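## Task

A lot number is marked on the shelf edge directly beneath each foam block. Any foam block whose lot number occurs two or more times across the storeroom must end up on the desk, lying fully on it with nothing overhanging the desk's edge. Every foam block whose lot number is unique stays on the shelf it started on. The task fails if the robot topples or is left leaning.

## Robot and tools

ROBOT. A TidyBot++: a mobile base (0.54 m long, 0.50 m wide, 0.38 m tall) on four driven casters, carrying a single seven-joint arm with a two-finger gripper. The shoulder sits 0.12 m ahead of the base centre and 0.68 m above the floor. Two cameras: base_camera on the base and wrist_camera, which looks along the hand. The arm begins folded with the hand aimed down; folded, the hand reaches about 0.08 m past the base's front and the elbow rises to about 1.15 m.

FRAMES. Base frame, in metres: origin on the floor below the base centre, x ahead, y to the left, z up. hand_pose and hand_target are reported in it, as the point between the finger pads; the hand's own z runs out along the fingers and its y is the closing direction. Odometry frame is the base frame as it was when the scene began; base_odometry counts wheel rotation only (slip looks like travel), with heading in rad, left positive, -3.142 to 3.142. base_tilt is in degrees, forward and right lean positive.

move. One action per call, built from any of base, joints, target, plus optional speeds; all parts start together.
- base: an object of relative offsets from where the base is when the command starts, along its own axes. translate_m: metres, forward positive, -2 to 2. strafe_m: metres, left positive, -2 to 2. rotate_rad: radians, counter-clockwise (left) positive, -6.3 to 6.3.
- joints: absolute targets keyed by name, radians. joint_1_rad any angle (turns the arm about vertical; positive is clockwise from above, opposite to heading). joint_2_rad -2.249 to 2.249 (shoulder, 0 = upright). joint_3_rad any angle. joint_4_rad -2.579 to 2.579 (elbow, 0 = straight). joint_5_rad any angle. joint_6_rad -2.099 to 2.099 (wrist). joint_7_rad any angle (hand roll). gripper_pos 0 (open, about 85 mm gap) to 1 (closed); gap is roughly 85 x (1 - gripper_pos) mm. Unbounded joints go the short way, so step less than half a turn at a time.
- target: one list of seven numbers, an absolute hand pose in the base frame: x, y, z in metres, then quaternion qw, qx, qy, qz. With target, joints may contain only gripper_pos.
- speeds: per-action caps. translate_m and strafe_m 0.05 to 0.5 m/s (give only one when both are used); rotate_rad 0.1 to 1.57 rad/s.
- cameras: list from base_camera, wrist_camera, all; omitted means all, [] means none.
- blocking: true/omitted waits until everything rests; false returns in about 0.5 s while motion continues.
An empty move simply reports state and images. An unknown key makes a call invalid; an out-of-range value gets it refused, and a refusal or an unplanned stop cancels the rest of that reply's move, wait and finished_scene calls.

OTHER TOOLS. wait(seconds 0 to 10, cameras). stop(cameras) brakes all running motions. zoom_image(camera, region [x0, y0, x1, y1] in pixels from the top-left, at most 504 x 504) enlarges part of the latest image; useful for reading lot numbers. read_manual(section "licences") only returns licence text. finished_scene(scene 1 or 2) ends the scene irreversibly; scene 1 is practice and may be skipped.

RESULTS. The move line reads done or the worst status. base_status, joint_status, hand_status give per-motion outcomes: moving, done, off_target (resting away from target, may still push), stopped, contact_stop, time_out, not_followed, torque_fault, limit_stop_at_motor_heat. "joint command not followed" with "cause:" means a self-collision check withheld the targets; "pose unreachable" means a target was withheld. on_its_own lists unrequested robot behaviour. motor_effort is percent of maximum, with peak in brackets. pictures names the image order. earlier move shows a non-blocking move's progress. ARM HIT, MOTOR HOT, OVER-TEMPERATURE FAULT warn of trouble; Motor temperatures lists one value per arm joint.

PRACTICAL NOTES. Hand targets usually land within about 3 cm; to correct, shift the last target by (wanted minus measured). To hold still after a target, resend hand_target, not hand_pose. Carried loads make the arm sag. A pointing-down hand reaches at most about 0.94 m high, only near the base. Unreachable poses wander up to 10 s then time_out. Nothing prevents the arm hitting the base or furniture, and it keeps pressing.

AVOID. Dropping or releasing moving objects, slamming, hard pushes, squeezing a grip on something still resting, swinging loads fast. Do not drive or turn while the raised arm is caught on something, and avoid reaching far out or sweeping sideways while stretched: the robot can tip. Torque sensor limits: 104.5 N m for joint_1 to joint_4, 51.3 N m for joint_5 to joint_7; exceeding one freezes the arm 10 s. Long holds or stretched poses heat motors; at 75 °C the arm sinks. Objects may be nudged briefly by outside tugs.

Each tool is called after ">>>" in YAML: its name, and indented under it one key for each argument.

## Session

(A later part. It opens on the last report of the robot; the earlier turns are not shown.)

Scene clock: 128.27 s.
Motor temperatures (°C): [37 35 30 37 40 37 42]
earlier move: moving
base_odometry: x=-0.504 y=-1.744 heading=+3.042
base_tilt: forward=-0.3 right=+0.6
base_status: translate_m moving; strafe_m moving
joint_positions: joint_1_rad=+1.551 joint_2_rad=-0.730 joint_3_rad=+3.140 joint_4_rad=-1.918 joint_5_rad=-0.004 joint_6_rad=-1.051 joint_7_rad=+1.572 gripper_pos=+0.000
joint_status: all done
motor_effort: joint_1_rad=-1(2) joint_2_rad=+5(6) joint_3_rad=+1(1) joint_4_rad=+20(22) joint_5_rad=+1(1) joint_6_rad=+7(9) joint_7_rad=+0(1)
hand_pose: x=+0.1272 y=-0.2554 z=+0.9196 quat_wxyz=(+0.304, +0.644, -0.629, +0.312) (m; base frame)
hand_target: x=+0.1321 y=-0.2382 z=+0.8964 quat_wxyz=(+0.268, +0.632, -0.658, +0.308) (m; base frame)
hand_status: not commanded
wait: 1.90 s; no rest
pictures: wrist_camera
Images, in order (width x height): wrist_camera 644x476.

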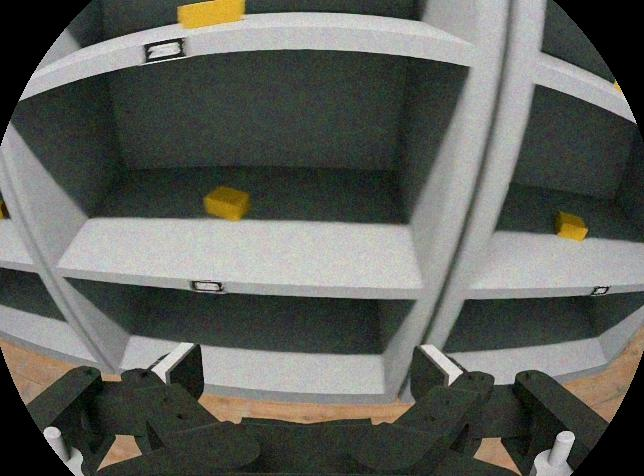

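>>> wait:
  seconds: 3
  cameras: ["wrist_camera"]

Scene clock: 130.30 s.
Motor temperatures (°C): [37 35 30 37 40 37 42]
earlier move: done
base_odometry: x=-1.049 y=-1.716 heading=+3.041
base_tilt: forward=-0.4 right=+0.6
base_status: done
joint_positions: joint_1_rad=+1.551 joint_2_rad=-0.673 joint_3_rad=+3.140 joint_4_rad=-1.920 joint_5_rad=-0.005 joint_6_rad=-1.053 joint_7_rad=+1.572 gripper_pos=+0.000
joint_status: all done
motor_effort: joint_1_rad=+3(5) joint_2_rad=-13(15) joint_3_rad=+0(2) joint_4_rad=+20(22) joint_5_rad=+0(2) joint_6_rad=+6(9) joint_7_rad=+0(1)
hand_pose: x=+0.1274 y=-0.2678 z=+0.9035 quat_wxyz=(+0.285, +0.653, -0.638, +0.293) (m; base frame)
hand_target: x=+0.1321 y=-0.2382 z=+0.8964 quat_wxyz=(+0.268, +0.632, -0.658, +0.308) (m; base frame)
hand_status: not commanded
wait: 1.77 of 3 s (the move ended)
pictures: wrist_camera
Images, in order (width x height): wrist_camera 644x476.

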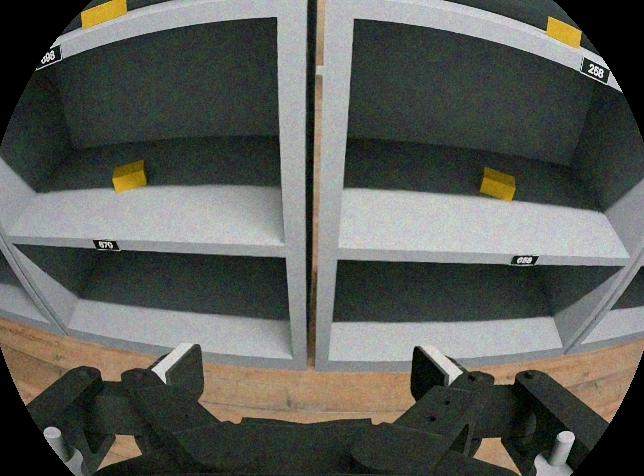

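>>> zoom_image:
  camera: "wrist_camera"
  region: [576, 54, 614, 86]

>>> zoom_image:
  camera: "wrist_camera"
  region: [506, 248, 542, 272]

>>> zoom_image:
  camera: "wrist_camera"
  region: [30, 40, 70, 72]

>>> zoom_image:
  camera: "wrist_camera"
  region: [88, 232, 124, 256]

Scaled by 13.263.

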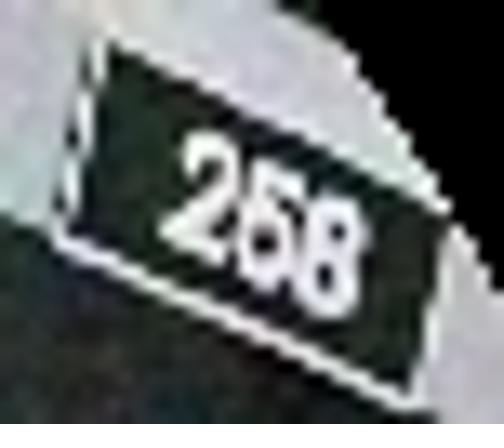

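Scaled by 14.000.

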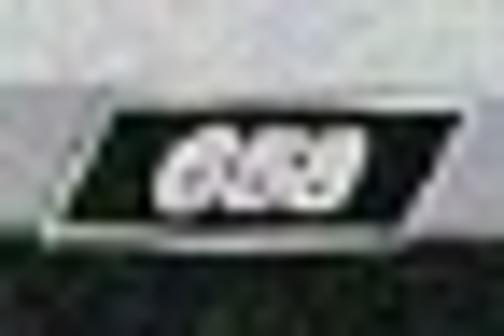

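Scaled by 12.600.

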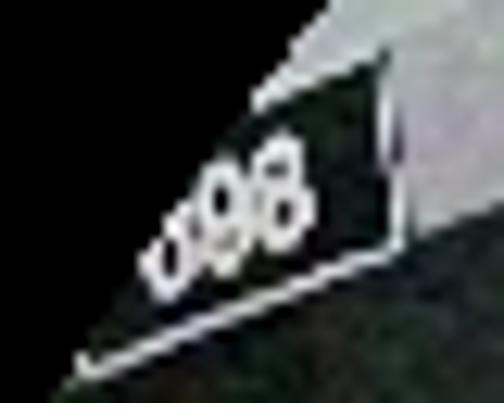

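Scaled by 14.000.

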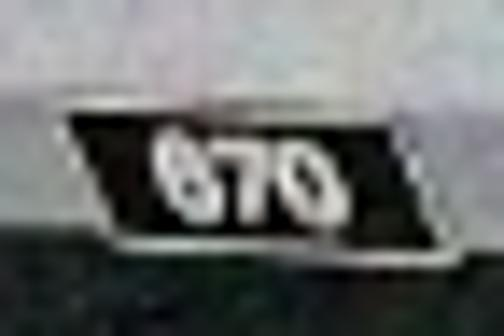

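>>> move:
  base: {"translate_m": 0.44, "strafe_m": -0.08}
  joints: {"joint_1_rad": 1.57, "joint_2_rad": -0.62, "joint_4_rad": -2.05, "joint_6_rad": -0.85}
  cameras: ["wrist_camera"]

Scene clock: 133.97 s.
Motor temperatures (°C): [37 35 30 37 40 37 42]
move: done
base_odometry: x=-1.479 y=-1.592 heading=+3.042
base_tilt: forward=-0.3 right=+0.6
base_status: done
joint_positions: joint_1_rad=+1.558 joint_2_rad=-0.631 joint_3_rad=+3.140 joint_4_rad=-2.020 joint_5_rad=-0.005 joint_6_rad=-0.902 joint_7_rad=+1.572 gripper_pos=+0.000
joint_status: all done
motor_effort: joint_1_rad=+0(5) joint_2_rad=+2(13) joint_3_rad=+1(3) joint_4_rad=+21(22) joint_5_rad=+1(1) joint_6_rad=+7(8) joint_7_rad=+0(1)
hand_pose: x=+0.1261 y=-0.2947 z=+0.8729 quat_wxyz=(+0.288, +0.649, -0.639, +0.295) (m; base frame)
hand_target: x=+0.1305 y=-0.3029 z=+0.8658 quat_wxyz=(+0.275, +0.626, -0.659, +0.314) (m; base frame)
hand_status: not commanded
pictures: wrist_camera
Images, in order (width x height): wrist_camera 644x476.

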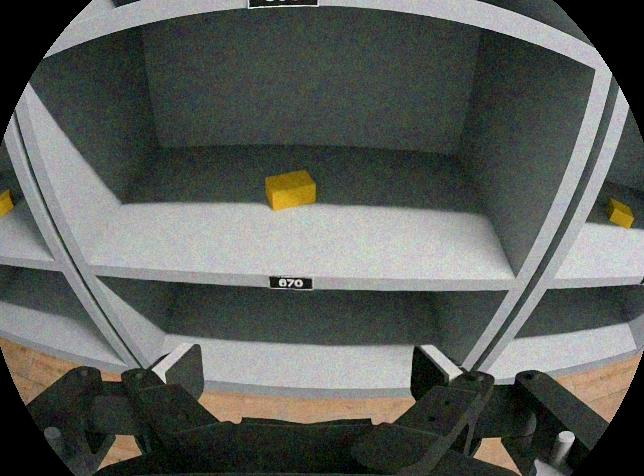

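>>> move:
  joints: {"joint_6_rad": -0.56}
  cameras: ["wrist_camera"]

>>> zoom_image:
  camera: "wrist_camera"
  region: [240, 60, 330, 130]

>>> move:
  base: {"translate_m": 0.93, "strafe_m": 0.0}
  cameras: ["wrist_camera"]

Scene clock: 135.30 s.
Motor temperatures (°C): [37 35 30 37 40 37 42]
move: done
base_odometry: x=-1.479 y=-1.592 heading=+3.042
base_tilt: forward=-0.3 right=+0.6
base_status: not commanded
joint_positions: joint_1_rad=+1.558 joint_2_rad=-0.631 joint_3_rad=+3.140 joint_4_rad=-2.029 joint_5_rad=-0.005 joint_6_rad=-0.604 joint_7_rad=+1.572 gripper_pos=+0.000
joint_status: all done
motor_effort: joint_1_rad=+0(1) joint_2_rad=+0(2) joint_3_rad=+1(1) joint_4_rad=+22(23) joint_5_rad=+1(1) joint_6_rad=+8(9) joint_7_rad=-1(1)
hand_pose: x=+0.1266 y=-0.3441 z=+0.9456 quat_wxyz=(+0.378, +0.600, -0.591, +0.385) (m; base frame)
hand_target: x=+0.1279 y=-0.3511 z=+0.9418 quat_wxyz=(+0.364, +0.576, -0.610, +0.405) (m; base frame)
hand_status: not commanded
pictures: wrist_camera
Images, in order (width x height): wrist_camera 644x476.

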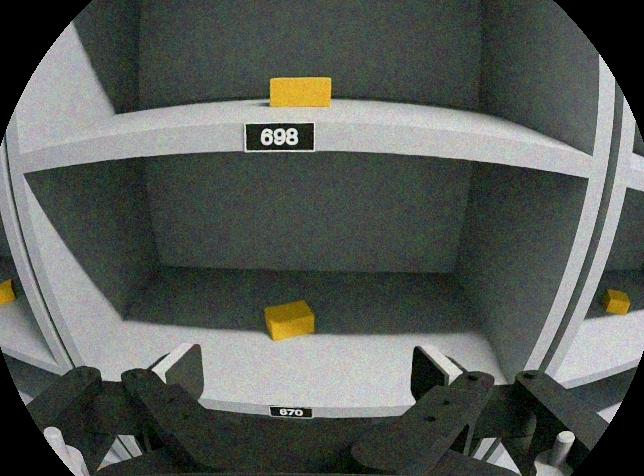

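Scaled by 5.600.

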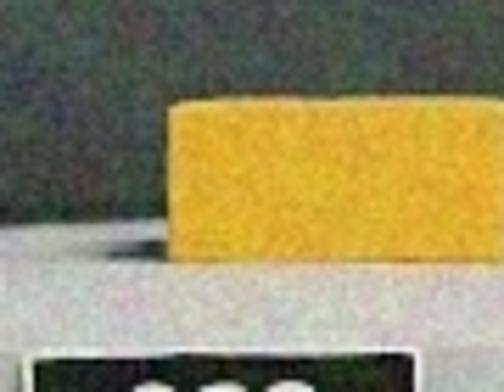

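Scene clock: 138.50 s.
Motor temperatures (°C): [37 35 30 37 40 37 42]
move: done
base_odometry: x=-2.404 y=-1.500 heading=+3.041
base_tilt: forward=-0.3 right=+0.6
base_status: done
joint_positions: joint_1_rad=+1.558 joint_2_rad=-0.631 joint_3_rad=+3.140 joint_4_rad=-2.029 joint_5_rad=-0.005 joint_6_rad=-0.604 joint_7_rad=+1.572 gripper_pos=+0.000
joint_status: not commanded
motor_effort: joint_1_rad=+0(1) joint_2_rad=+0(2) joint_3_rad=+1(2) joint_4_rad=+22(23) joint_5_rad=+1(1) joint_6_rad=+8(9) joint_7_rad=+0(1)
hand_pose: x=+0.1266 y=-0.3442 z=+0.9455 quat_wxyz=(+0.378, +0.600, -0.591, +0.385) (m; base frame)
hand_target: x=+0.1279 y=-0.3511 z=+0.9418 quat_wxyz=(+0.364, +0.576, -0.610, +0.405) (m; base frame)
hand_status: not commanded
pictures: wrist_camera
Images, in order (width x height): wrist_camera 644x476.

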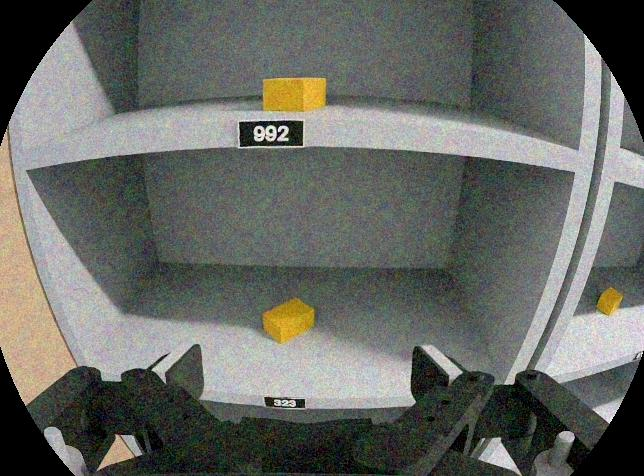

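>>> move:
  base: {"translate_m": -0.93}
  cameras: ["wrist_camera"]

Scene clock: 143.63 s.
Motor temperatures (°C): [37 35 30 37 40 37 42]
move: done
base_odometry: x=-1.479 y=-1.593 heading=+3.042
base_tilt: forward=-0.4 right=+0.6
base_status: done
joint_positions: joint_1_rad=+1.558 joint_2_rad=-0.627 joint_3_rad=+3.139 joint_4_rad=-2.030 joint_5_rad=-0.005 joint_6_rad=-0.603 joint_7_rad=+1.572 gripper_pos=+0.000
joint_status: not commanded
motor_effort: joint_1_rad=-1(1) joint_2_rad=+1(2) joint_3_rad=+1(3) joint_4_rad=+22(23) joint_5_rad=+1(1) joint_6_rad=+8(9) joint_7_rad=+0(1)
hand_pose: x=+0.1267 y=-0.3452 z=+0.9442 quat_wxyz=(+0.377, +0.600, -0.591, +0.384) (m; base frame)
hand_target: x=+0.1279 y=-0.3511 z=+0.9418 quat_wxyz=(+0.364, +0.576, -0.610, +0.405) (m; base frame)
hand_status: not commanded
pictures: wrist_camera
Images, in order (width x height): wrist_camera 644x476.

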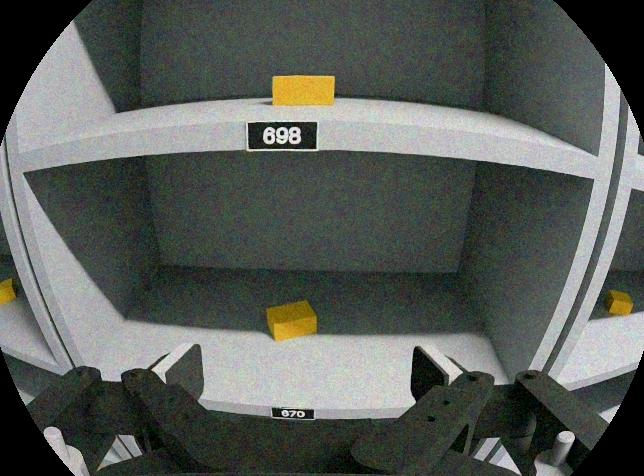

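>>> move:
  cameras: []

>>> zoom_image:
  camera: "wrist_camera"
  region: [240, 60, 380, 160]

Scene clock: 143.87 s.
Motor temperatures (°C): [37 35 30 37 40 37 42]
base_odometry: x=-1.479 y=-1.593 heading=+3.042
base_tilt: forward=-0.4 right=+0.6
base_status: done
joint_positions: joint_1_rad=+1.558 joint_2_rad=-0.627 joint_3_rad=+3.139 joint_4_rad=-2.030 joint_5_rad=-0.005 joint_6_rad=-0.603 joint_7_rad=+1.572 gripper_pos=+0.000
joint_status: not commanded
motor_effort: joint_1_rad=+0(1) joint_2_rad=+0(2) joint_3_rad=+1(3) joint_4_rad=+21(23) joint_5_rad=+1(1) joint_6_rad=+8(9) joint_7_rad=+0(1)
hand_pose: x=+0.1267 y=-0.3452 z=+0.9442 quat_wxyz=(+0.377, +0.600, -0.591, +0.384) (m; base frame)
hand_target: x=+0.1279 y=-0.3511 z=+0.9418 quat_wxyz=(+0.364, +0.576, -0.610, +0.405) (m; base frame)
hand_status: not commanded
pictures: none
No camera images: "cameras" was empty.

Scaled by 3.600.

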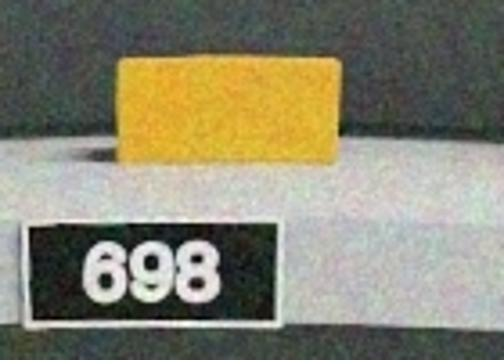

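>>> move:
  base: {"translate_m": -0.3}
  joints: {"joint_1_rad": 1.585, "joint_5_rad": -1.33, "joint_6_rad": -1.24, "joint_7_rad": 3.0}
  cameras: ["wrist_camera"]

Scene clock: 154.87 s.
Motor temperatures (°C): [37 35 30 37 40 37 42]
move: done
base_odometry: x=-1.180 y=-1.622 heading=+3.042
base_tilt: forward=-0.3 right=+0.6
base_status: done
joint_positions: joint_1_rad=+1.567 joint_2_rad=-0.627 joint_3_rad=+3.140 joint_4_rad=-2.030 joint_5_rad=-1.267 joint_6_rad=-1.189 joint_7_rad=+2.958 gripper_pos=+0.000
joint_status: all done
motor_effort: joint_1_rad=+0(2) joint_2_rad=+3(4) joint_3_rad=+4(4) joint_4_rad=+19(22) joint_5_rad=-7(8) joint_6_rad=+2(9) joint_7_rad=+0(1)
hand_pose: x=+0.3970 y=-0.1902 z=+1.0092 quat_wxyz=(+0.162, +0.767, -0.132, +0.606) (m; base frame)
hand_target: x=+0.4040 y=-0.1804 z=+1.0131 quat_wxyz=(+0.144, +0.759, -0.117, +0.624) (m; base frame)
hand_status: not commanded
pictures: wrist_camera
Images, in order (width x height): wrist_camera 644x476.

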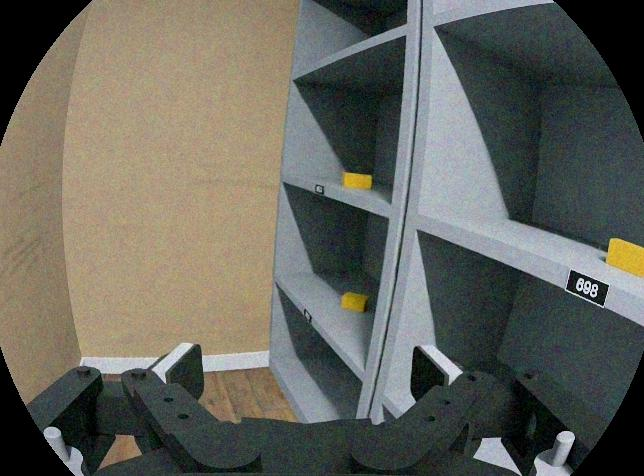

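>>> move:
  joints: {"joint_1_rad": 1.588, "joint_2_rad": 0.275, "joint_4_rad": -1.225, "joint_5_rad": -1.36, "joint_6_rad": -1.25}
  cameras: ["wrist_camera"]

>>> zoom_image:
  camera: "wrist_camera"
  region: [480, 160, 640, 290]

Scene clock: 157.27 s.
Motor temperatures (°C): [37 35 30 37 40 37 42]
move: done
base_odometry: x=-1.180 y=-1.622 heading=+3.042
base_tilt: forward=-0.4 right=+0.6
base_status: not commanded
joint_positions: joint_1_rad=+1.570 joint_2_rad=+0.255 joint_3_rad=+3.140 joint_4_rad=-1.242 joint_5_rad=-1.296 joint_6_rad=-1.199 joint_7_rad=+2.958 gripper_pos=+0.000
joint_status: all done
motor_effort: joint_1_rad=-1(2) joint_2_rad=-27(29) joint_3_rad=-1(4) joint_4_rad=+19(20) joint_5_rad=-7(9) joint_6_rad=+1(3) joint_7_rad=-1(1)
hand_pose: x=+0.4005 y=-0.5377 z=+1.0421 quat_wxyz=(+0.120, +0.766, -0.160, +0.611) (m; base frame)
hand_target: x=+0.4005 y=-0.5345 z=+1.0547 quat_wxyz=(+0.112, +0.754, -0.138, +0.632) (m; base frame)
hand_status: not commanded
pictures: wrist_camera
Images, in order (width x height): wrist_camera 644x476.

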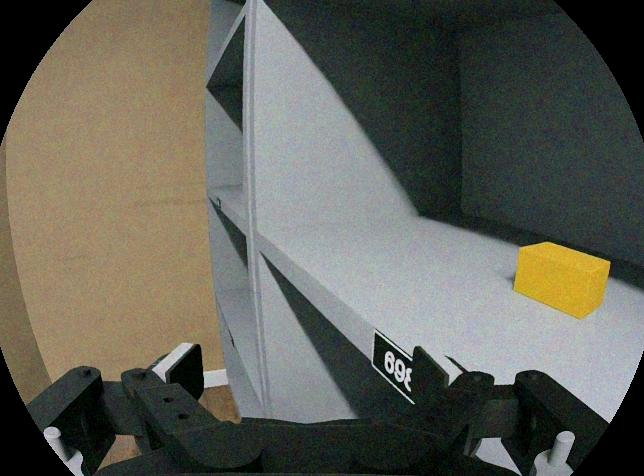

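Scaled by 3.150.

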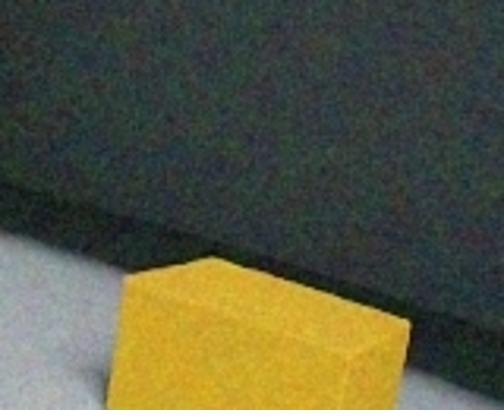

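>>> move:
  base: {"translate_m": -0.03, "strafe_m": -0.18}
  speeds: {"strafe_m": 0.3}
  cameras: ["wrist_camera"]

>>> zoom_image:
  camera: "wrist_camera"
  region: [400, 200, 600, 360]

Scene clock: 160.87 s.
Motor temperatures (°C): [37 35 30 37 40 37 42]
move: done
base_odometry: x=-1.132 y=-1.446 heading=+3.041
base_tilt: forward=-0.3 right=+0.6
base_status: done
joint_positions: joint_1_rad=+1.574 joint_2_rad=+0.266 joint_3_rad=+3.140 joint_4_rad=-1.239 joint_5_rad=-1.299 joint_6_rad=-1.203 joint_7_rad=+2.958 gripper_pos=+0.000
joint_status: not commanded
motor_effort: joint_1_rad=+0(1) joint_2_rad=-28(31) joint_3_rad=-1(2) joint_4_rad=+19(20) joint_5_rad=-7(8) joint_6_rad=+1(3) joint_7_rad=+0(0)
hand_pose: x=+0.3991 y=-0.5412 z=+1.0386 quat_wxyz=(+0.116, +0.766, -0.162, +0.611) (m; base frame)
hand_target: x=+0.4005 y=-0.5345 z=+1.0547 quat_wxyz=(+0.112, +0.754, -0.138, +0.632) (m; base frame)
hand_status: not commanded
pictures: wrist_camera
Images, in order (width x height): wrist_camera 644x476.

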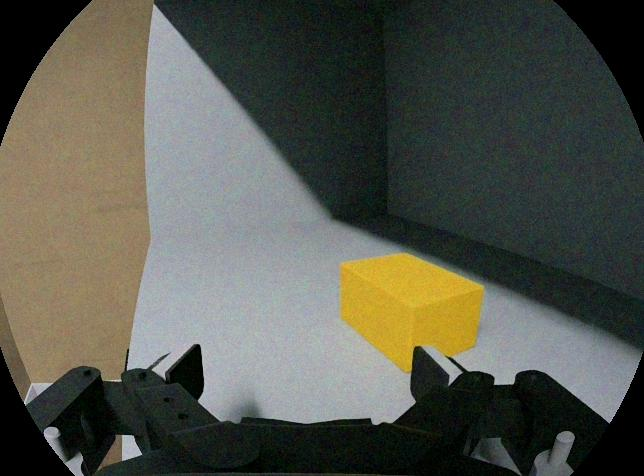

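Scaled by 2.520.

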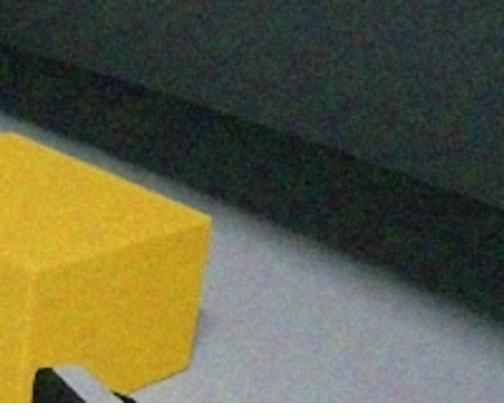

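>>> move:
  base: {"translate_m": -0.02}
  joints: {"joint_1_rad": 1.588, "joint_2_rad": 0.36, "joint_4_rad": -1.123, "joint_5_rad": -1.375, "joint_6_rad": -1.387, "joint_7_rad": 3.04}
  cameras: ["wrist_camera"]

>>> zoom_image:
  camera: "wrist_camera"
  region: [360, 200, 600, 400]

Scene clock: 164.80 s.
Motor temperatures (°C): [37 35 30 37 40 37 42]
move: off_target
base_odometry: x=-1.112 y=-1.448 heading=+3.041
base_tilt: forward=-0.3 right=+0.6
base_status: done
joint_positions: joint_1_rad=+1.556 joint_2_rad=+0.310 joint_3_rad=+3.121 joint_4_rad=-1.142 joint_5_rad=-1.319 joint_6_rad=-1.334 joint_7_rad=+2.996 gripper_pos=+0.000
joint_status: joint_2_rad off_target (ended at +0.310, target +0.360); the others done
motor_effort: joint_1_rad=+8(10) joint_2_rad=-25(29) joint_3_rad=+4(6) joint_4_rad=+20(22) joint_5_rad=-7(8) joint_6_rad=+2(3) joint_7_rad=+0(1)
hand_pose: x=+0.4286 y=-0.5112 z=+1.0561 quat_wxyz=(+0.084, +0.773, -0.079, +0.624) (m; base frame)
hand_target: x=+0.4118 y=-0.5279 z=+1.0494 quat_wxyz=(+0.077, +0.762, -0.075, +0.638) (m; base frame)
hand_status: not commanded
pictures: wrist_camera
Images, in order (width x height): wrist_camera 644x476.

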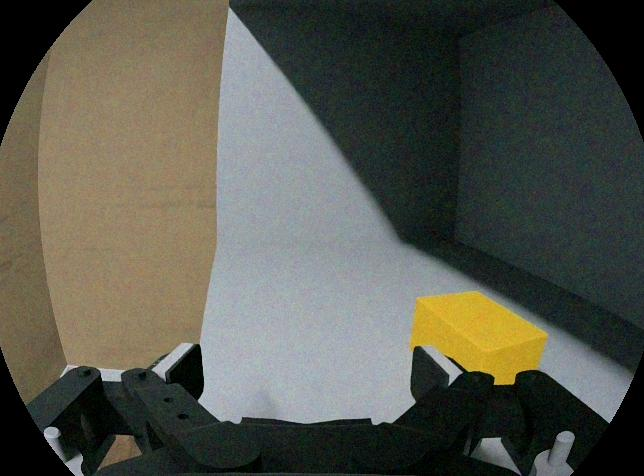

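Scaled by 2.100.

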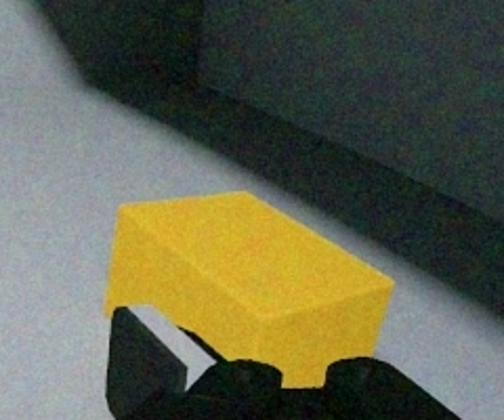

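>>> move:
  base: {"translate_m": 0.03}
  speeds: {"translate_m": 0.1}
  cameras: ["wrist_camera"]

Scene clock: 166.47 s.
Motor temperatures (°C): [37 35 30 37 40 37 42]
move: done
base_odometry: x=-1.142 y=-1.445 heading=+3.041
base_tilt: forward=-0.3 right=+0.6
base_status: done
joint_positions: joint_1_rad=+1.584 joint_2_rad=+0.337 joint_3_rad=+3.135 joint_4_rad=-1.134 joint_5_rad=-1.319 joint_6_rad=-1.338 joint_7_rad=+2.997 gripper_pos=+0.000
joint_status: not commanded
motor_effort: joint_1_rad=-1(8) joint_2_rad=-29(31) joint_3_rad=-2(4) joint_4_rad=+18(20) joint_5_rad=-8(8) joint_6_rad=+1(2) joint_7_rad=+0(1)
hand_pose: x=+0.4089 y=-0.5326 z=+1.0432 quat_wxyz=(+0.088, +0.773, -0.100, +0.620) (m; base frame)
hand_target: x=+0.4118 y=-0.5279 z=+1.0494 quat_wxyz=(+0.077, +0.762, -0.075, +0.638) (m; base frame)
hand_status: not commanded
pictures: wrist_camera
Images, in order (width x height): wrist_camera 644x476.

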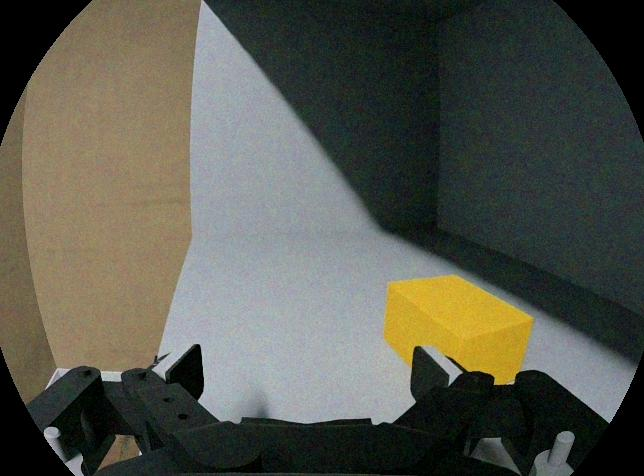

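>>> zoom_image:
  camera: "wrist_camera"
  region: [360, 250, 560, 400]

Scaled by 2.520.

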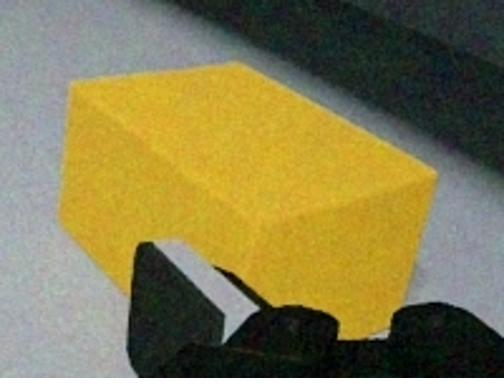

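>>> move:
  base: {"translate_m": -0.006}
  speeds: {"translate_m": 0.1}
  joints: {"joint_4_rad": -1.178, "joint_6_rad": -1.222}
  cameras: []

>>> move:
  base: {"strafe_m": -0.088}
  speeds: {"strafe_m": 0.15}
  cameras: ["wrist_camera"]

Scene clock: 174.47 s.
Motor temperatures (°C): [37 35 30 37 40 37 42]
move: done
base_odometry: x=-1.136 y=-1.446 heading=+3.041
base_tilt: forward=-0.4 right=+0.6
base_status: done
joint_positions: joint_1_rad=+1.584 joint_2_rad=+0.341 joint_3_rad=+3.135 joint_4_rad=-1.157 joint_5_rad=-1.319 joint_6_rad=-1.245 joint_7_rad=+2.997 gripper_pos=+0.000
joint_status: all done
motor_effort: joint_1_rad=+0(3) joint_2_rad=-30(32) joint_3_rad=-2(3) joint_4_rad=+19(19) joint_5_rad=-8(8) joint_6_rad=+1(3) joint_7_rad=+0(1)
hand_pose: x=+0.4009 y=-0.5610 z=+1.0360 quat_wxyz=(+0.114, +0.766, -0.136, +0.618) (m; base frame)
hand_target: x=+0.3978 y=-0.5750 z=+1.0330 quat_wxyz=(+0.119, +0.751, -0.144, +0.633) (m; base frame)
hand_status: not commanded
pictures: none
No camera images: "cameras" was empty.

Scene clock: 175.73 s.
Motor temperatures (°C): [37 35 30 37 40 37 42]
move: done
base_odometry: x=-1.128 y=-1.358 heading=+3.042
base_tilt: forward=-0.3 right=+0.6
base_status: done
joint_positions: joint_1_rad=+1.584 joint_2_rad=+0.345 joint_3_rad=+3.135 joint_4_rad=-1.157 joint_5_rad=-1.319 joint_6_rad=-1.245 joint_7_rad=+2.997 gripper_pos=+0.000
joint_status: not commanded
motor_effort: joint_1_rad=-1(1) joint_2_rad=-30(33) joint_3_rad=-2(2) joint_4_rad=+19(20) joint_5_rad=-8(8) joint_6_rad=+1(3) joint_7_rad=+0(1)
hand_pose: x=+0.4009 y=-0.5622 z=+1.0341 quat_wxyz=(+0.113, +0.766, -0.137, +0.618) (m; base frame)
hand_target: x=+0.3978 y=-0.5750 z=+1.0330 quat_wxyz=(+0.119, +0.751, -0.144, +0.633) (m; base frame)
hand_status: not commanded
pictures: wrist_camera
Images, in order (width x height): wrist_camera 644x476.

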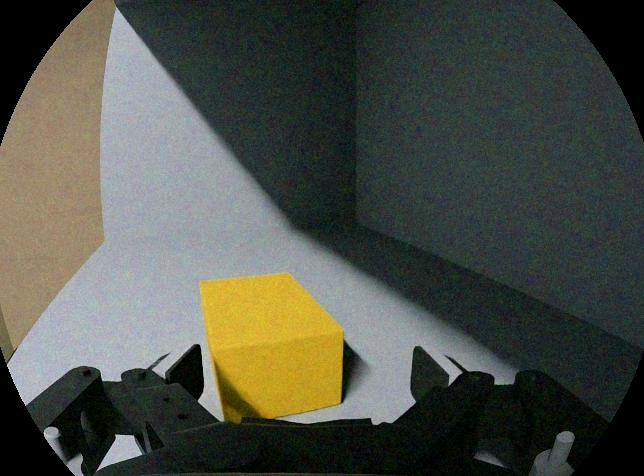

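>>> move:
  base: {"translate_m": 0.028, "strafe_m": 0.011}
  speeds: {"translate_m": 0.1}
  joints: {"joint_4_rad": -1.2}
  cameras: ["wrist_camera"]

>>> zoom_image:
  camera: "wrist_camera"
  region: [140, 240, 500, 476]

Scene clock: 177.83 s.
Motor temperatures (°C): [37 35 30 37 40 37 42]
move: done
base_odometry: x=-1.157 y=-1.366 heading=+3.042
base_tilt: forward=-0.3 right=+0.6
base_status: done
joint_positions: joint_1_rad=+1.584 joint_2_rad=+0.345 joint_3_rad=+3.135 joint_4_rad=-1.175 joint_5_rad=-1.320 joint_6_rad=-1.245 joint_7_rad=+2.997 gripper_pos=+0.000
joint_status: all done
motor_effort: joint_1_rad=+0(4) joint_2_rad=-30(32) joint_3_rad=-2(4) joint_4_rad=+18(20) joint_5_rad=-8(8) joint_6_rad=+2(2) joint_7_rad=+0(1)
hand_pose: x=+0.4007 y=-0.5615 z=+1.0265 quat_wxyz=(+0.106, +0.767, -0.143, +0.617) (m; base frame)
hand_target: x=+0.3979 y=-0.5740 z=+1.0237 quat_wxyz=(+0.111, +0.753, -0.151, +0.631) (m; base frame)
hand_status: not commanded
pictures: wrist_camera
Images, in order (width x height): wrist_camera 644x476.

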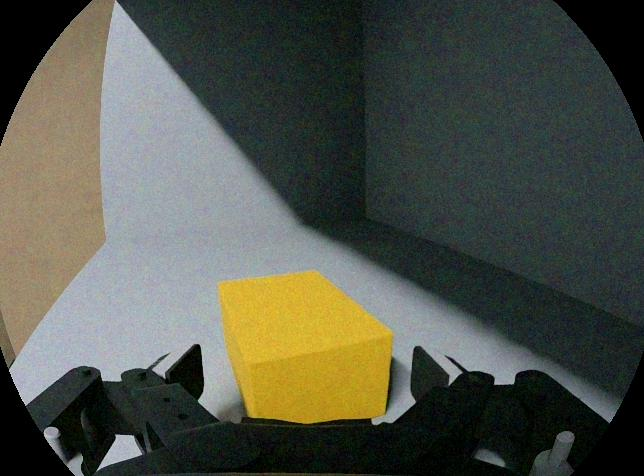

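Scaled by 1.400.

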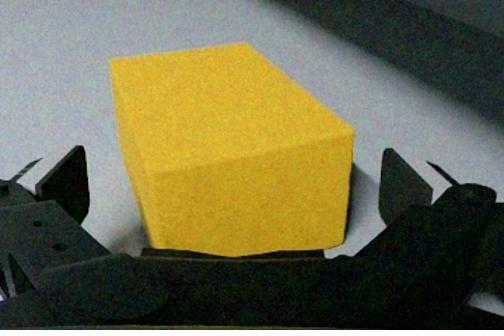

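>>> move:
  base: {"translate_m": 0.012}
  speeds: {"translate_m": 0.1}
  cameras: []

>>> move:
  joints: {"gripper_pos": 0.4}
  cameras: ["wrist_camera"]

Scene clock: 179.23 s.
Motor temperatures (°C): [37 35 30 37 40 37 42]
move: done
base_odometry: x=-1.169 y=-1.365 heading=+3.042
base_tilt: forward=-0.4 right=+0.6
base_status: done
joint_positions: joint_1_rad=+1.583 joint_2_rad=+0.345 joint_3_rad=+3.136 joint_4_rad=-1.175 joint_5_rad=-1.320 joint_6_rad=-1.245 joint_7_rad=+2.997 gripper_pos=+0.000
joint_status: not commanded
motor_effort: joint_1_rad=+0(3) joint_2_rad=-31(33) joint_3_rad=-2(4) joint_4_rad=+19(20) joint_5_rad=-7(8) joint_6_rad=+1(2) joint_7_rad=+0(1)
hand_pose: x=+0.4012 y=-0.5613 z=+1.0265 quat_wxyz=(+0.106, +0.767, -0.142, +0.617) (m; base frame)
hand_target: x=+0.3979 y=-0.5740 z=+1.0237 quat_wxyz=(+0.111, +0.753, -0.151, +0.631) (m; base frame)
hand_status: not commanded
pictures: none
No camera images: "cameras" was empty.

Scene clock: 180.00 s.
Motor temperatures (°C): [37 36 30 37 40 37 42]
move: done
base_odometry: x=-1.169 y=-1.365 heading=+3.042
base_tilt: forward=-0.3 right=+0.6
base_status: not commanded
joint_positions: joint_1_rad=+1.583 joint_2_rad=+0.345 joint_3_rad=+3.136 joint_4_rad=-1.175 joint_5_rad=-1.321 joint_6_rad=-1.245 joint_7_rad=+2.997 gripper_pos=+0.381
joint_status: all done
motor_effort: joint_1_rad=-1(1) joint_2_rad=-28(31) joint_3_rad=-2(2) joint_4_rad=+17(19) joint_5_rad=-7(8) joint_6_rad=+2(2) joint_7_rad=+0(1)
hand_pose: x=+0.4014 y=-0.5612 z=+1.0270 quat_wxyz=(+0.106, +0.766, -0.142, +0.617) (m; base frame)
hand_target: x=+0.3979 y=-0.5740 z=+1.0237 quat_wxyz=(+0.111, +0.753, -0.151, +0.631) (m; base frame)
hand_status: not commanded
pictures: wrist_camera
Images, in order (width x height): wrist_camera 644x476.

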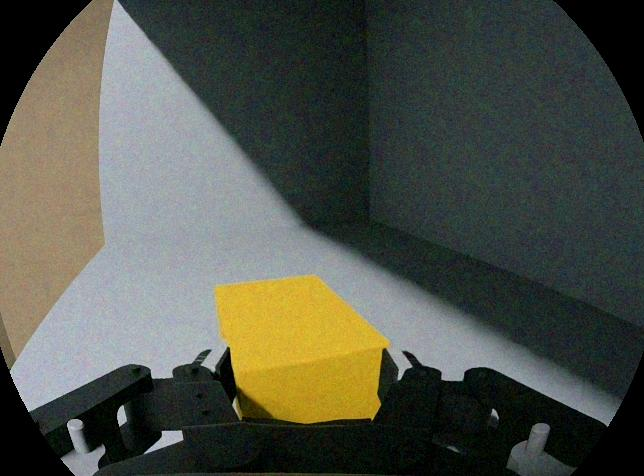

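>>> move:
  joints: {"gripper_pos": 0.45}
  cameras: ["wrist_camera"]

Scene clock: 180.60 s.
Motor temperatures (°C): [37 36 30 37 40 37 42]
move: off_target
base_odometry: x=-1.169 y=-1.365 heading=+3.042
base_tilt: forward=-0.3 right=+0.6
base_status: not commanded
joint_positions: joint_1_rad=+1.583 joint_2_rad=+0.345 joint_3_rad=+3.136 joint_4_rad=-1.175 joint_5_rad=-1.321 joint_6_rad=-1.245 joint_7_rad=+2.998 gripper_pos=+0.393
joint_status: gripper_pos off_target (ended at +0.393, target +0.450)
motor_effort: joint_1_rad=-1(1) joint_2_rad=-29(29) joint_3_rad=-2(2) joint_4_rad=+18(18) joint_5_rad=-7(7) joint_6_rad=+0(1) joint_7_rad=+0(0)
hand_pose: x=+0.4014 y=-0.5612 z=+1.0270 quat_wxyz=(+0.106, +0.766, -0.142, +0.617) (m; base frame)
hand_target: x=+0.3979 y=-0.5740 z=+1.0237 quat_wxyz=(+0.111, +0.753, -0.151, +0.631) (m; base frame)
hand_status: not commanded
pictures: wrist_camera
Images, in order (width x height): wrist_camera 644x476.

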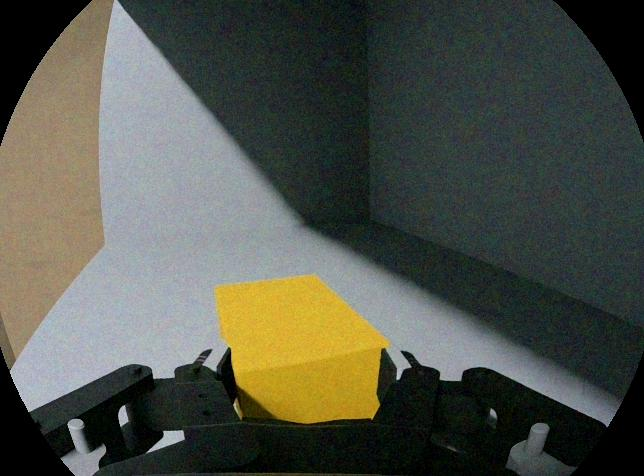

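>>> move:
  joints: {"joint_4_rad": -1.07, "gripper_pos": 0.48}
  cameras: ["wrist_camera"]

Scene clock: 181.83 s.
Motor temperatures (°C): [37 36 30 37 40 37 42]
move: off_target
base_odometry: x=-1.169 y=-1.365 heading=+3.042
base_tilt: forward=-0.3 right=+0.6
base_status: not commanded
joint_positions: joint_1_rad=+1.583 joint_2_rad=+0.346 joint_3_rad=+3.136 joint_4_rad=-1.081 joint_5_rad=-1.322 joint_6_rad=-1.245 joint_7_rad=+2.998 gripper_pos=+0.393
joint_status: gripper_pos off_target (ended at +0.393, target +0.480); the others done
motor_effort: joint_1_rad=-1(1) joint_2_rad=-31(32) joint_3_rad=-2(2) joint_4_rad=+19(21) joint_5_rad=-8(8) joint_6_rad=+2(2) joint_7_rad=-1(1)
hand_pose: x=+0.4013 y=-0.5646 z=+1.0660 quat_wxyz=(+0.141, +0.761, -0.114, +0.623) (m; base frame)
hand_target: x=+0.3978 y=-0.5772 z=+1.0788 quat_wxyz=(+0.160, +0.744, -0.110, +0.639) (m; base frame)
hand_status: not commanded
pictures: wrist_camera
Images, in order (width x height): wrist_camera 644x476.

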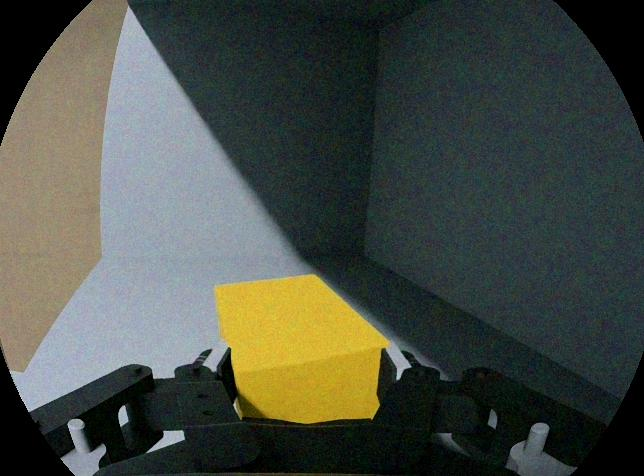

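>>> move:
  base: {"strafe_m": 0.26}
  speeds: {"strafe_m": 0.3}
  joints: {"joint_2_rad": -0.3, "joint_4_rad": -1.6, "gripper_pos": 0.5}
  cameras: ["wrist_camera"]

Scene clock: 184.83 s.
Motor temperatures (°C): [37 36 30 37 40 37 42]
move: off_target
base_odometry: x=-1.195 y=-1.624 heading=+3.041
base_tilt: forward=-0.3 right=+0.6
base_status: done
joint_positions: joint_1_rad=+1.583 joint_2_rad=-0.299 joint_3_rad=+3.136 joint_4_rad=-1.570 joint_5_rad=-1.322 joint_6_rad=-1.245 joint_7_rad=+2.998 gripper_pos=+0.393
joint_status: gripper_pos off_target (ended at +0.393, target +0.500); the others done
motor_effort: joint_1_rad=-1(2) joint_2_rad=-7(35) joint_3_rad=+2(3) joint_4_rad=+18(20) joint_5_rad=-8(8) joint_6_rad=+4(5) joint_7_rad=+0(1)
hand_pose: x=+0.4048 y=-0.2949 z=+1.1366 quat_wxyz=(+0.200, +0.749, -0.064, +0.628) (m; base frame)
hand_target: x=+0.4026 y=-0.3007 z=+1.1417 quat_wxyz=(+0.208, +0.733, -0.068, +0.643) (m; base frame)
hand_status: not commanded
pictures: wrist_camera
Images, in order (width x height): wrist_camera 644x476.

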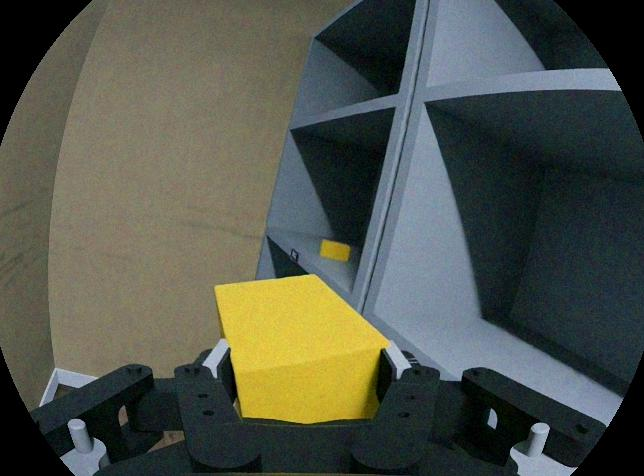

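>>> move:
  base: {"translate_m": -0.87}
  joints: {"joint_1_rad": 1.57, "joint_2_rad": -0.62, "joint_4_rad": -2.03, "joint_5_rad": 0.03, "joint_6_rad": -0.78, "joint_7_rad": 1.53}
  cameras: ["wrist_camera"]

Scene clock: 188.30 s.
Motor temperatures (°C): [37 36 30 37 40 37 42]
move: done
base_odometry: x=-0.329 y=-1.711 heading=+3.041
base_tilt: forward=-0.4 right=+0.6
base_status: done
joint_positions: joint_1_rad=+1.583 joint_2_rad=-0.605 joint_3_rad=+3.136 joint_4_rad=-2.001 joint_5_rad=-0.038 joint_6_rad=-0.836 joint_7_rad=+1.573 gripper_pos=+0.393
joint_status: all done
motor_effort: joint_1_rad=+0(1) joint_2_rad=+0(9) joint_3_rad=+1(4) joint_4_rad=+21(22) joint_5_rad=+0(8) joint_6_rad=+7(8) joint_7_rad=+0(1)
hand_pose: x=+0.1275 y=-0.3158 z=+0.8912 quat_wxyz=(+0.300, +0.630, -0.640, +0.321) (m; base frame)
hand_target: x=+0.1146 y=-0.3193 z=+0.8940 quat_wxyz=(+0.327, +0.620, -0.637, +0.321) (m; base frame)
hand_status: not commanded
pictures: wrist_camera
Images, in order (width x height): wrist_camera 644x476.

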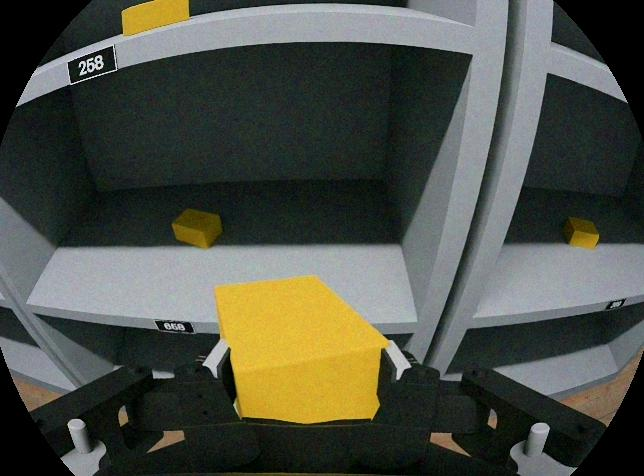

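>>> zoom_image:
  camera: "wrist_camera"
  region: [145, 310, 205, 345]

>>> zoom_image:
  camera: "wrist_camera"
  region: [595, 285, 644, 320]

>>> zoom_image:
  camera: "wrist_camera"
  region: [60, 40, 125, 90]

Scaled by 8.400.

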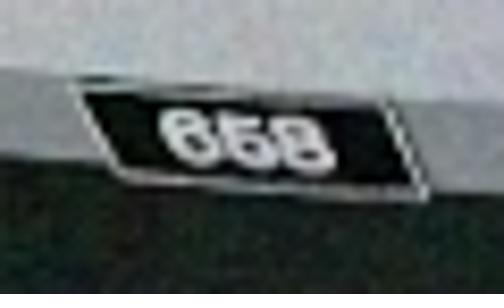

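Scaled by 10.286.

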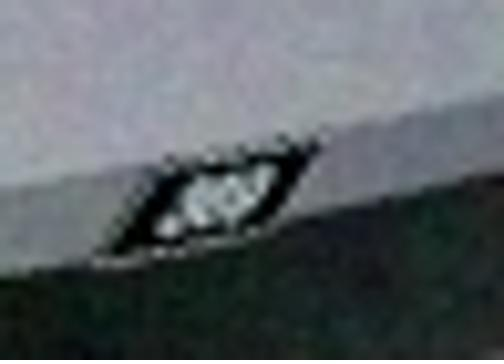

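Scaled by 7.754.

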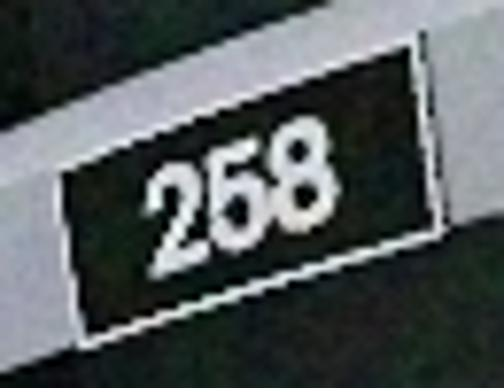

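>>> move:
  base: {"strafe_m": -0.15}
  joints: {"joint_2_rad": -0.91, "joint_4_rad": -2.5, "joint_6_rad": -0.55}
  cameras: ["wrist_camera"]

>>> zoom_image:
  camera: "wrist_camera"
  region: [60, 260, 220, 380]

Scene clock: 191.87 s.
Motor temperatures (°C): [37 36 30 37 40 37 42]
move: done
base_odometry: x=-0.314 y=-1.561 heading=+3.041
base_tilt: forward=-0.3 right=+0.6
base_status: done
joint_positions: joint_1_rad=+1.583 joint_2_rad=-0.892 joint_3_rad=+3.136 joint_4_rad=-2.471 joint_5_rad=-0.037 joint_6_rad=-0.607 joint_7_rad=+1.573 gripper_pos=+0.393
joint_status: all done
motor_effort: joint_1_rad=-1(1) joint_2_rad=+7(8) joint_3_rad=+1(1) joint_4_rad=+21(23) joint_5_rad=+1(1) joint_6_rad=+7(9) joint_7_rad=+0(1)
hand_pose: x=+0.1253 y=-0.2410 z=+0.7638 quat_wxyz=(+0.317, +0.620, -0.635, +0.334) (m; base frame)
hand_target: x=+0.1160 y=-0.2443 z=+0.7663 quat_wxyz=(+0.342, +0.614, -0.627, +0.337) (m; base frame)
hand_status: not commanded
pictures: wrist_camera
Images, in order (width x height): wrist_camera 644x476.

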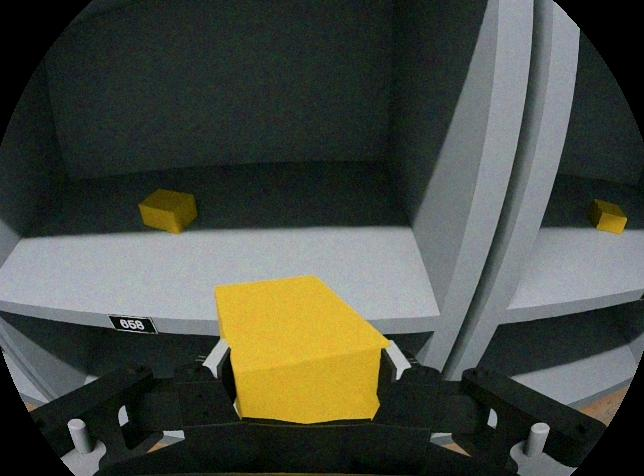

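Scaled by 3.150.

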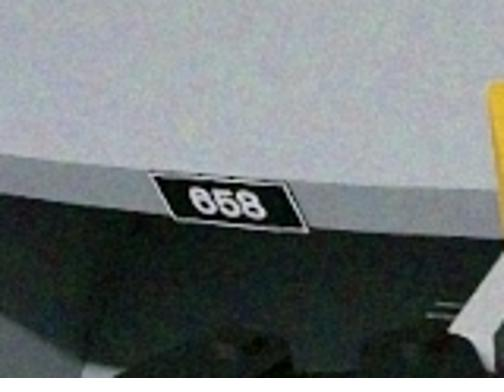

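>>> zoom_image:
  camera: "wrist_camera"
  region: [100, 305, 166, 342]

Scaled by 7.636.

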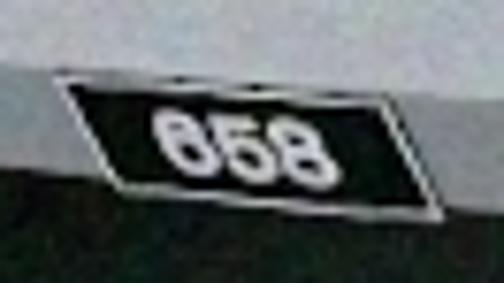

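>>> move:
  base: {"translate_m": -1.42}
  cameras: []

>>> move:
  base: {"strafe_m": -1.48, "rotate_rad": -0.048}
  joints: {"joint_2_rad": -0.6, "joint_4_rad": -1.88, "joint_6_rad": -0.45}
  cameras: ["wrist_camera", "base_camera"]

Scene clock: 197.13 s.
Motor temperatures (°C): [37 35 30 37 40 37 42]
move: done
base_odometry: x=+1.099 y=-1.704 heading=+3.041
base_tilt: forward=-0.3 right=+0.6
base_status: done
joint_positions: joint_1_rad=+1.583 joint_2_rad=-0.893 joint_3_rad=+3.136 joint_4_rad=-2.471 joint_5_rad=-0.036 joint_6_rad=-0.605 joint_7_rad=+1.573 gripper_pos=+0.393
joint_status: not commanded
motor_effort: joint_1_rad=+0(1) joint_2_rad=+8(8) joint_3_rad=+1(2) joint_4_rad=+22(23) joint_5_rad=+1(1) joint_6_rad=+7(8) joint_7_rad=-1(1)
hand_pose: x=+0.1250 y=-0.2413 z=+0.7644 quat_wxyz=(+0.318, +0.620, -0.635, +0.334) (m; base frame)
hand_target: x=+0.1160 y=-0.2443 z=+0.7663 quat_wxyz=(+0.342, +0.614, -0.627, +0.337) (m; base frame)
hand_status: not commanded
pictures: none
No camera images: "cameras" was empty.

Scene clock: 201.43 s.
Motor temperatures (°C): [37 35 30 37 40 37 42]
move: done
base_odometry: x=+1.247 y=-0.232 heading=+2.993
base_tilt: forward=-0.3 right=+0.6
base_status: done
joint_positions: joint_1_rad=+1.583 joint_2_rad=-0.605 joint_3_rad=+3.136 joint_4_rad=-1.894 joint_5_rad=-0.035 joint_6_rad=-0.505 joint_7_rad=+1.573 gripper_pos=+0.393
joint_status: all done
motor_effort: joint_1_rad=+0(1) joint_2_rad=-1(10) joint_3_rad=+1(2) joint_4_rad=+22(24) joint_5_rad=+0(1) joint_6_rad=+9(10) joint_7_rad=+0(1)
hand_pose: x=+0.1243 y=-0.3663 z=+1.0463 quat_wxyz=(+0.433, +0.547, -0.558, +0.450) (m; base frame)
hand_target: x=+0.1174 y=-0.3709 z=+1.0699 quat_wxyz=(+0.459, +0.532, -0.544, +0.459) (m; base frame)
hand_status: not commanded
pictures: base_camera, wrist_camera
Images, in order (width x height): base_camera 644x364, wrist_camera 644x476.

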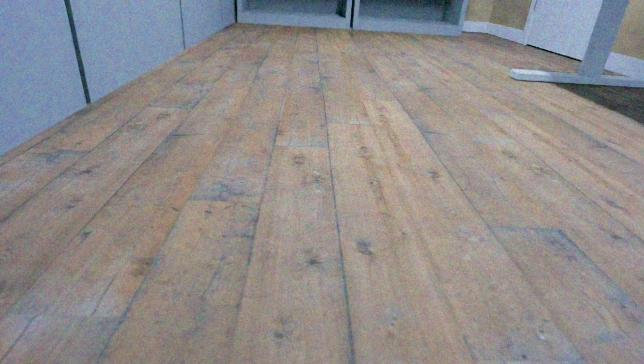

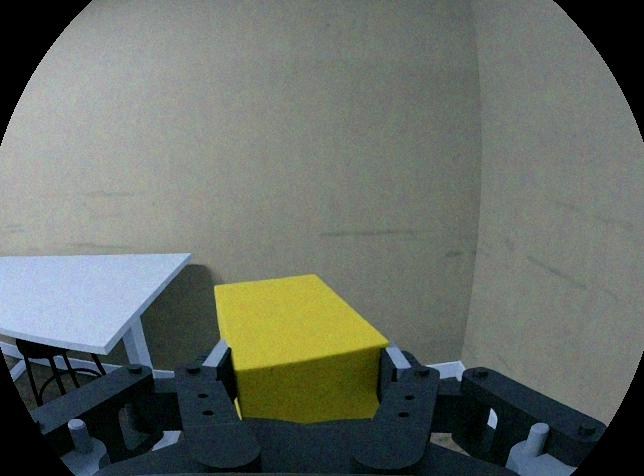

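>>> move:
  base: {"translate_m": 0.798, "strafe_m": -0.406}
  cameras: ["wrist_camera"]

Scene clock: 205.47 s.
Motor temperatures (°C): [37 35 30 37 40 37 42]
move: done
base_odometry: x=+0.518 y=+0.288 heading=+2.992
base_tilt: forward=-0.3 right=+0.6
base_status: done
joint_positions: joint_1_rad=+1.583 joint_2_rad=-0.599 joint_3_rad=+3.137 joint_4_rad=-1.873 joint_5_rad=-0.035 joint_6_rad=-0.457 joint_7_rad=+1.571 gripper_pos=+0.395
joint_status: not commanded
motor_effort: joint_1_rad=-1(1) joint_2_rad=-1(4) joint_3_rad=+1(3) joint_4_rad=+23(25) joint_5_rad=+1(1) joint_6_rad=+9(10) joint_7_rad=-1(1)
hand_pose: x=+0.1233 y=-0.3706 z=+1.0718 quat_wxyz=(+0.450, +0.532, -0.545, +0.467) (m; base frame)
hand_target: x=+0.1174 y=-0.3709 z=+1.0699 quat_wxyz=(+0.459, +0.532, -0.544, +0.459) (m; base frame)
hand_status: not commanded
pictures: wrist_camera
Images, in order (width x height): wrist_camera 644x476.

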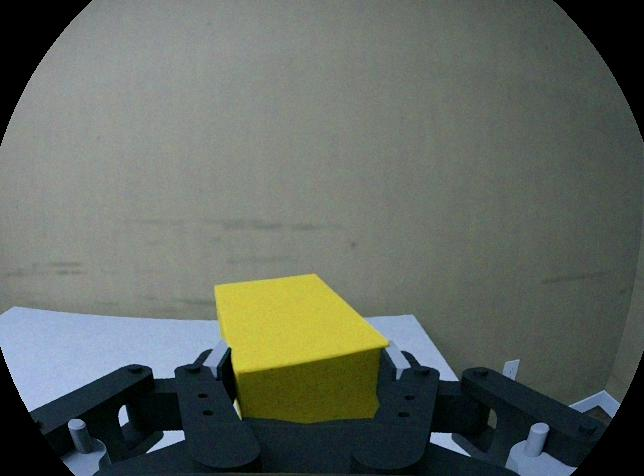

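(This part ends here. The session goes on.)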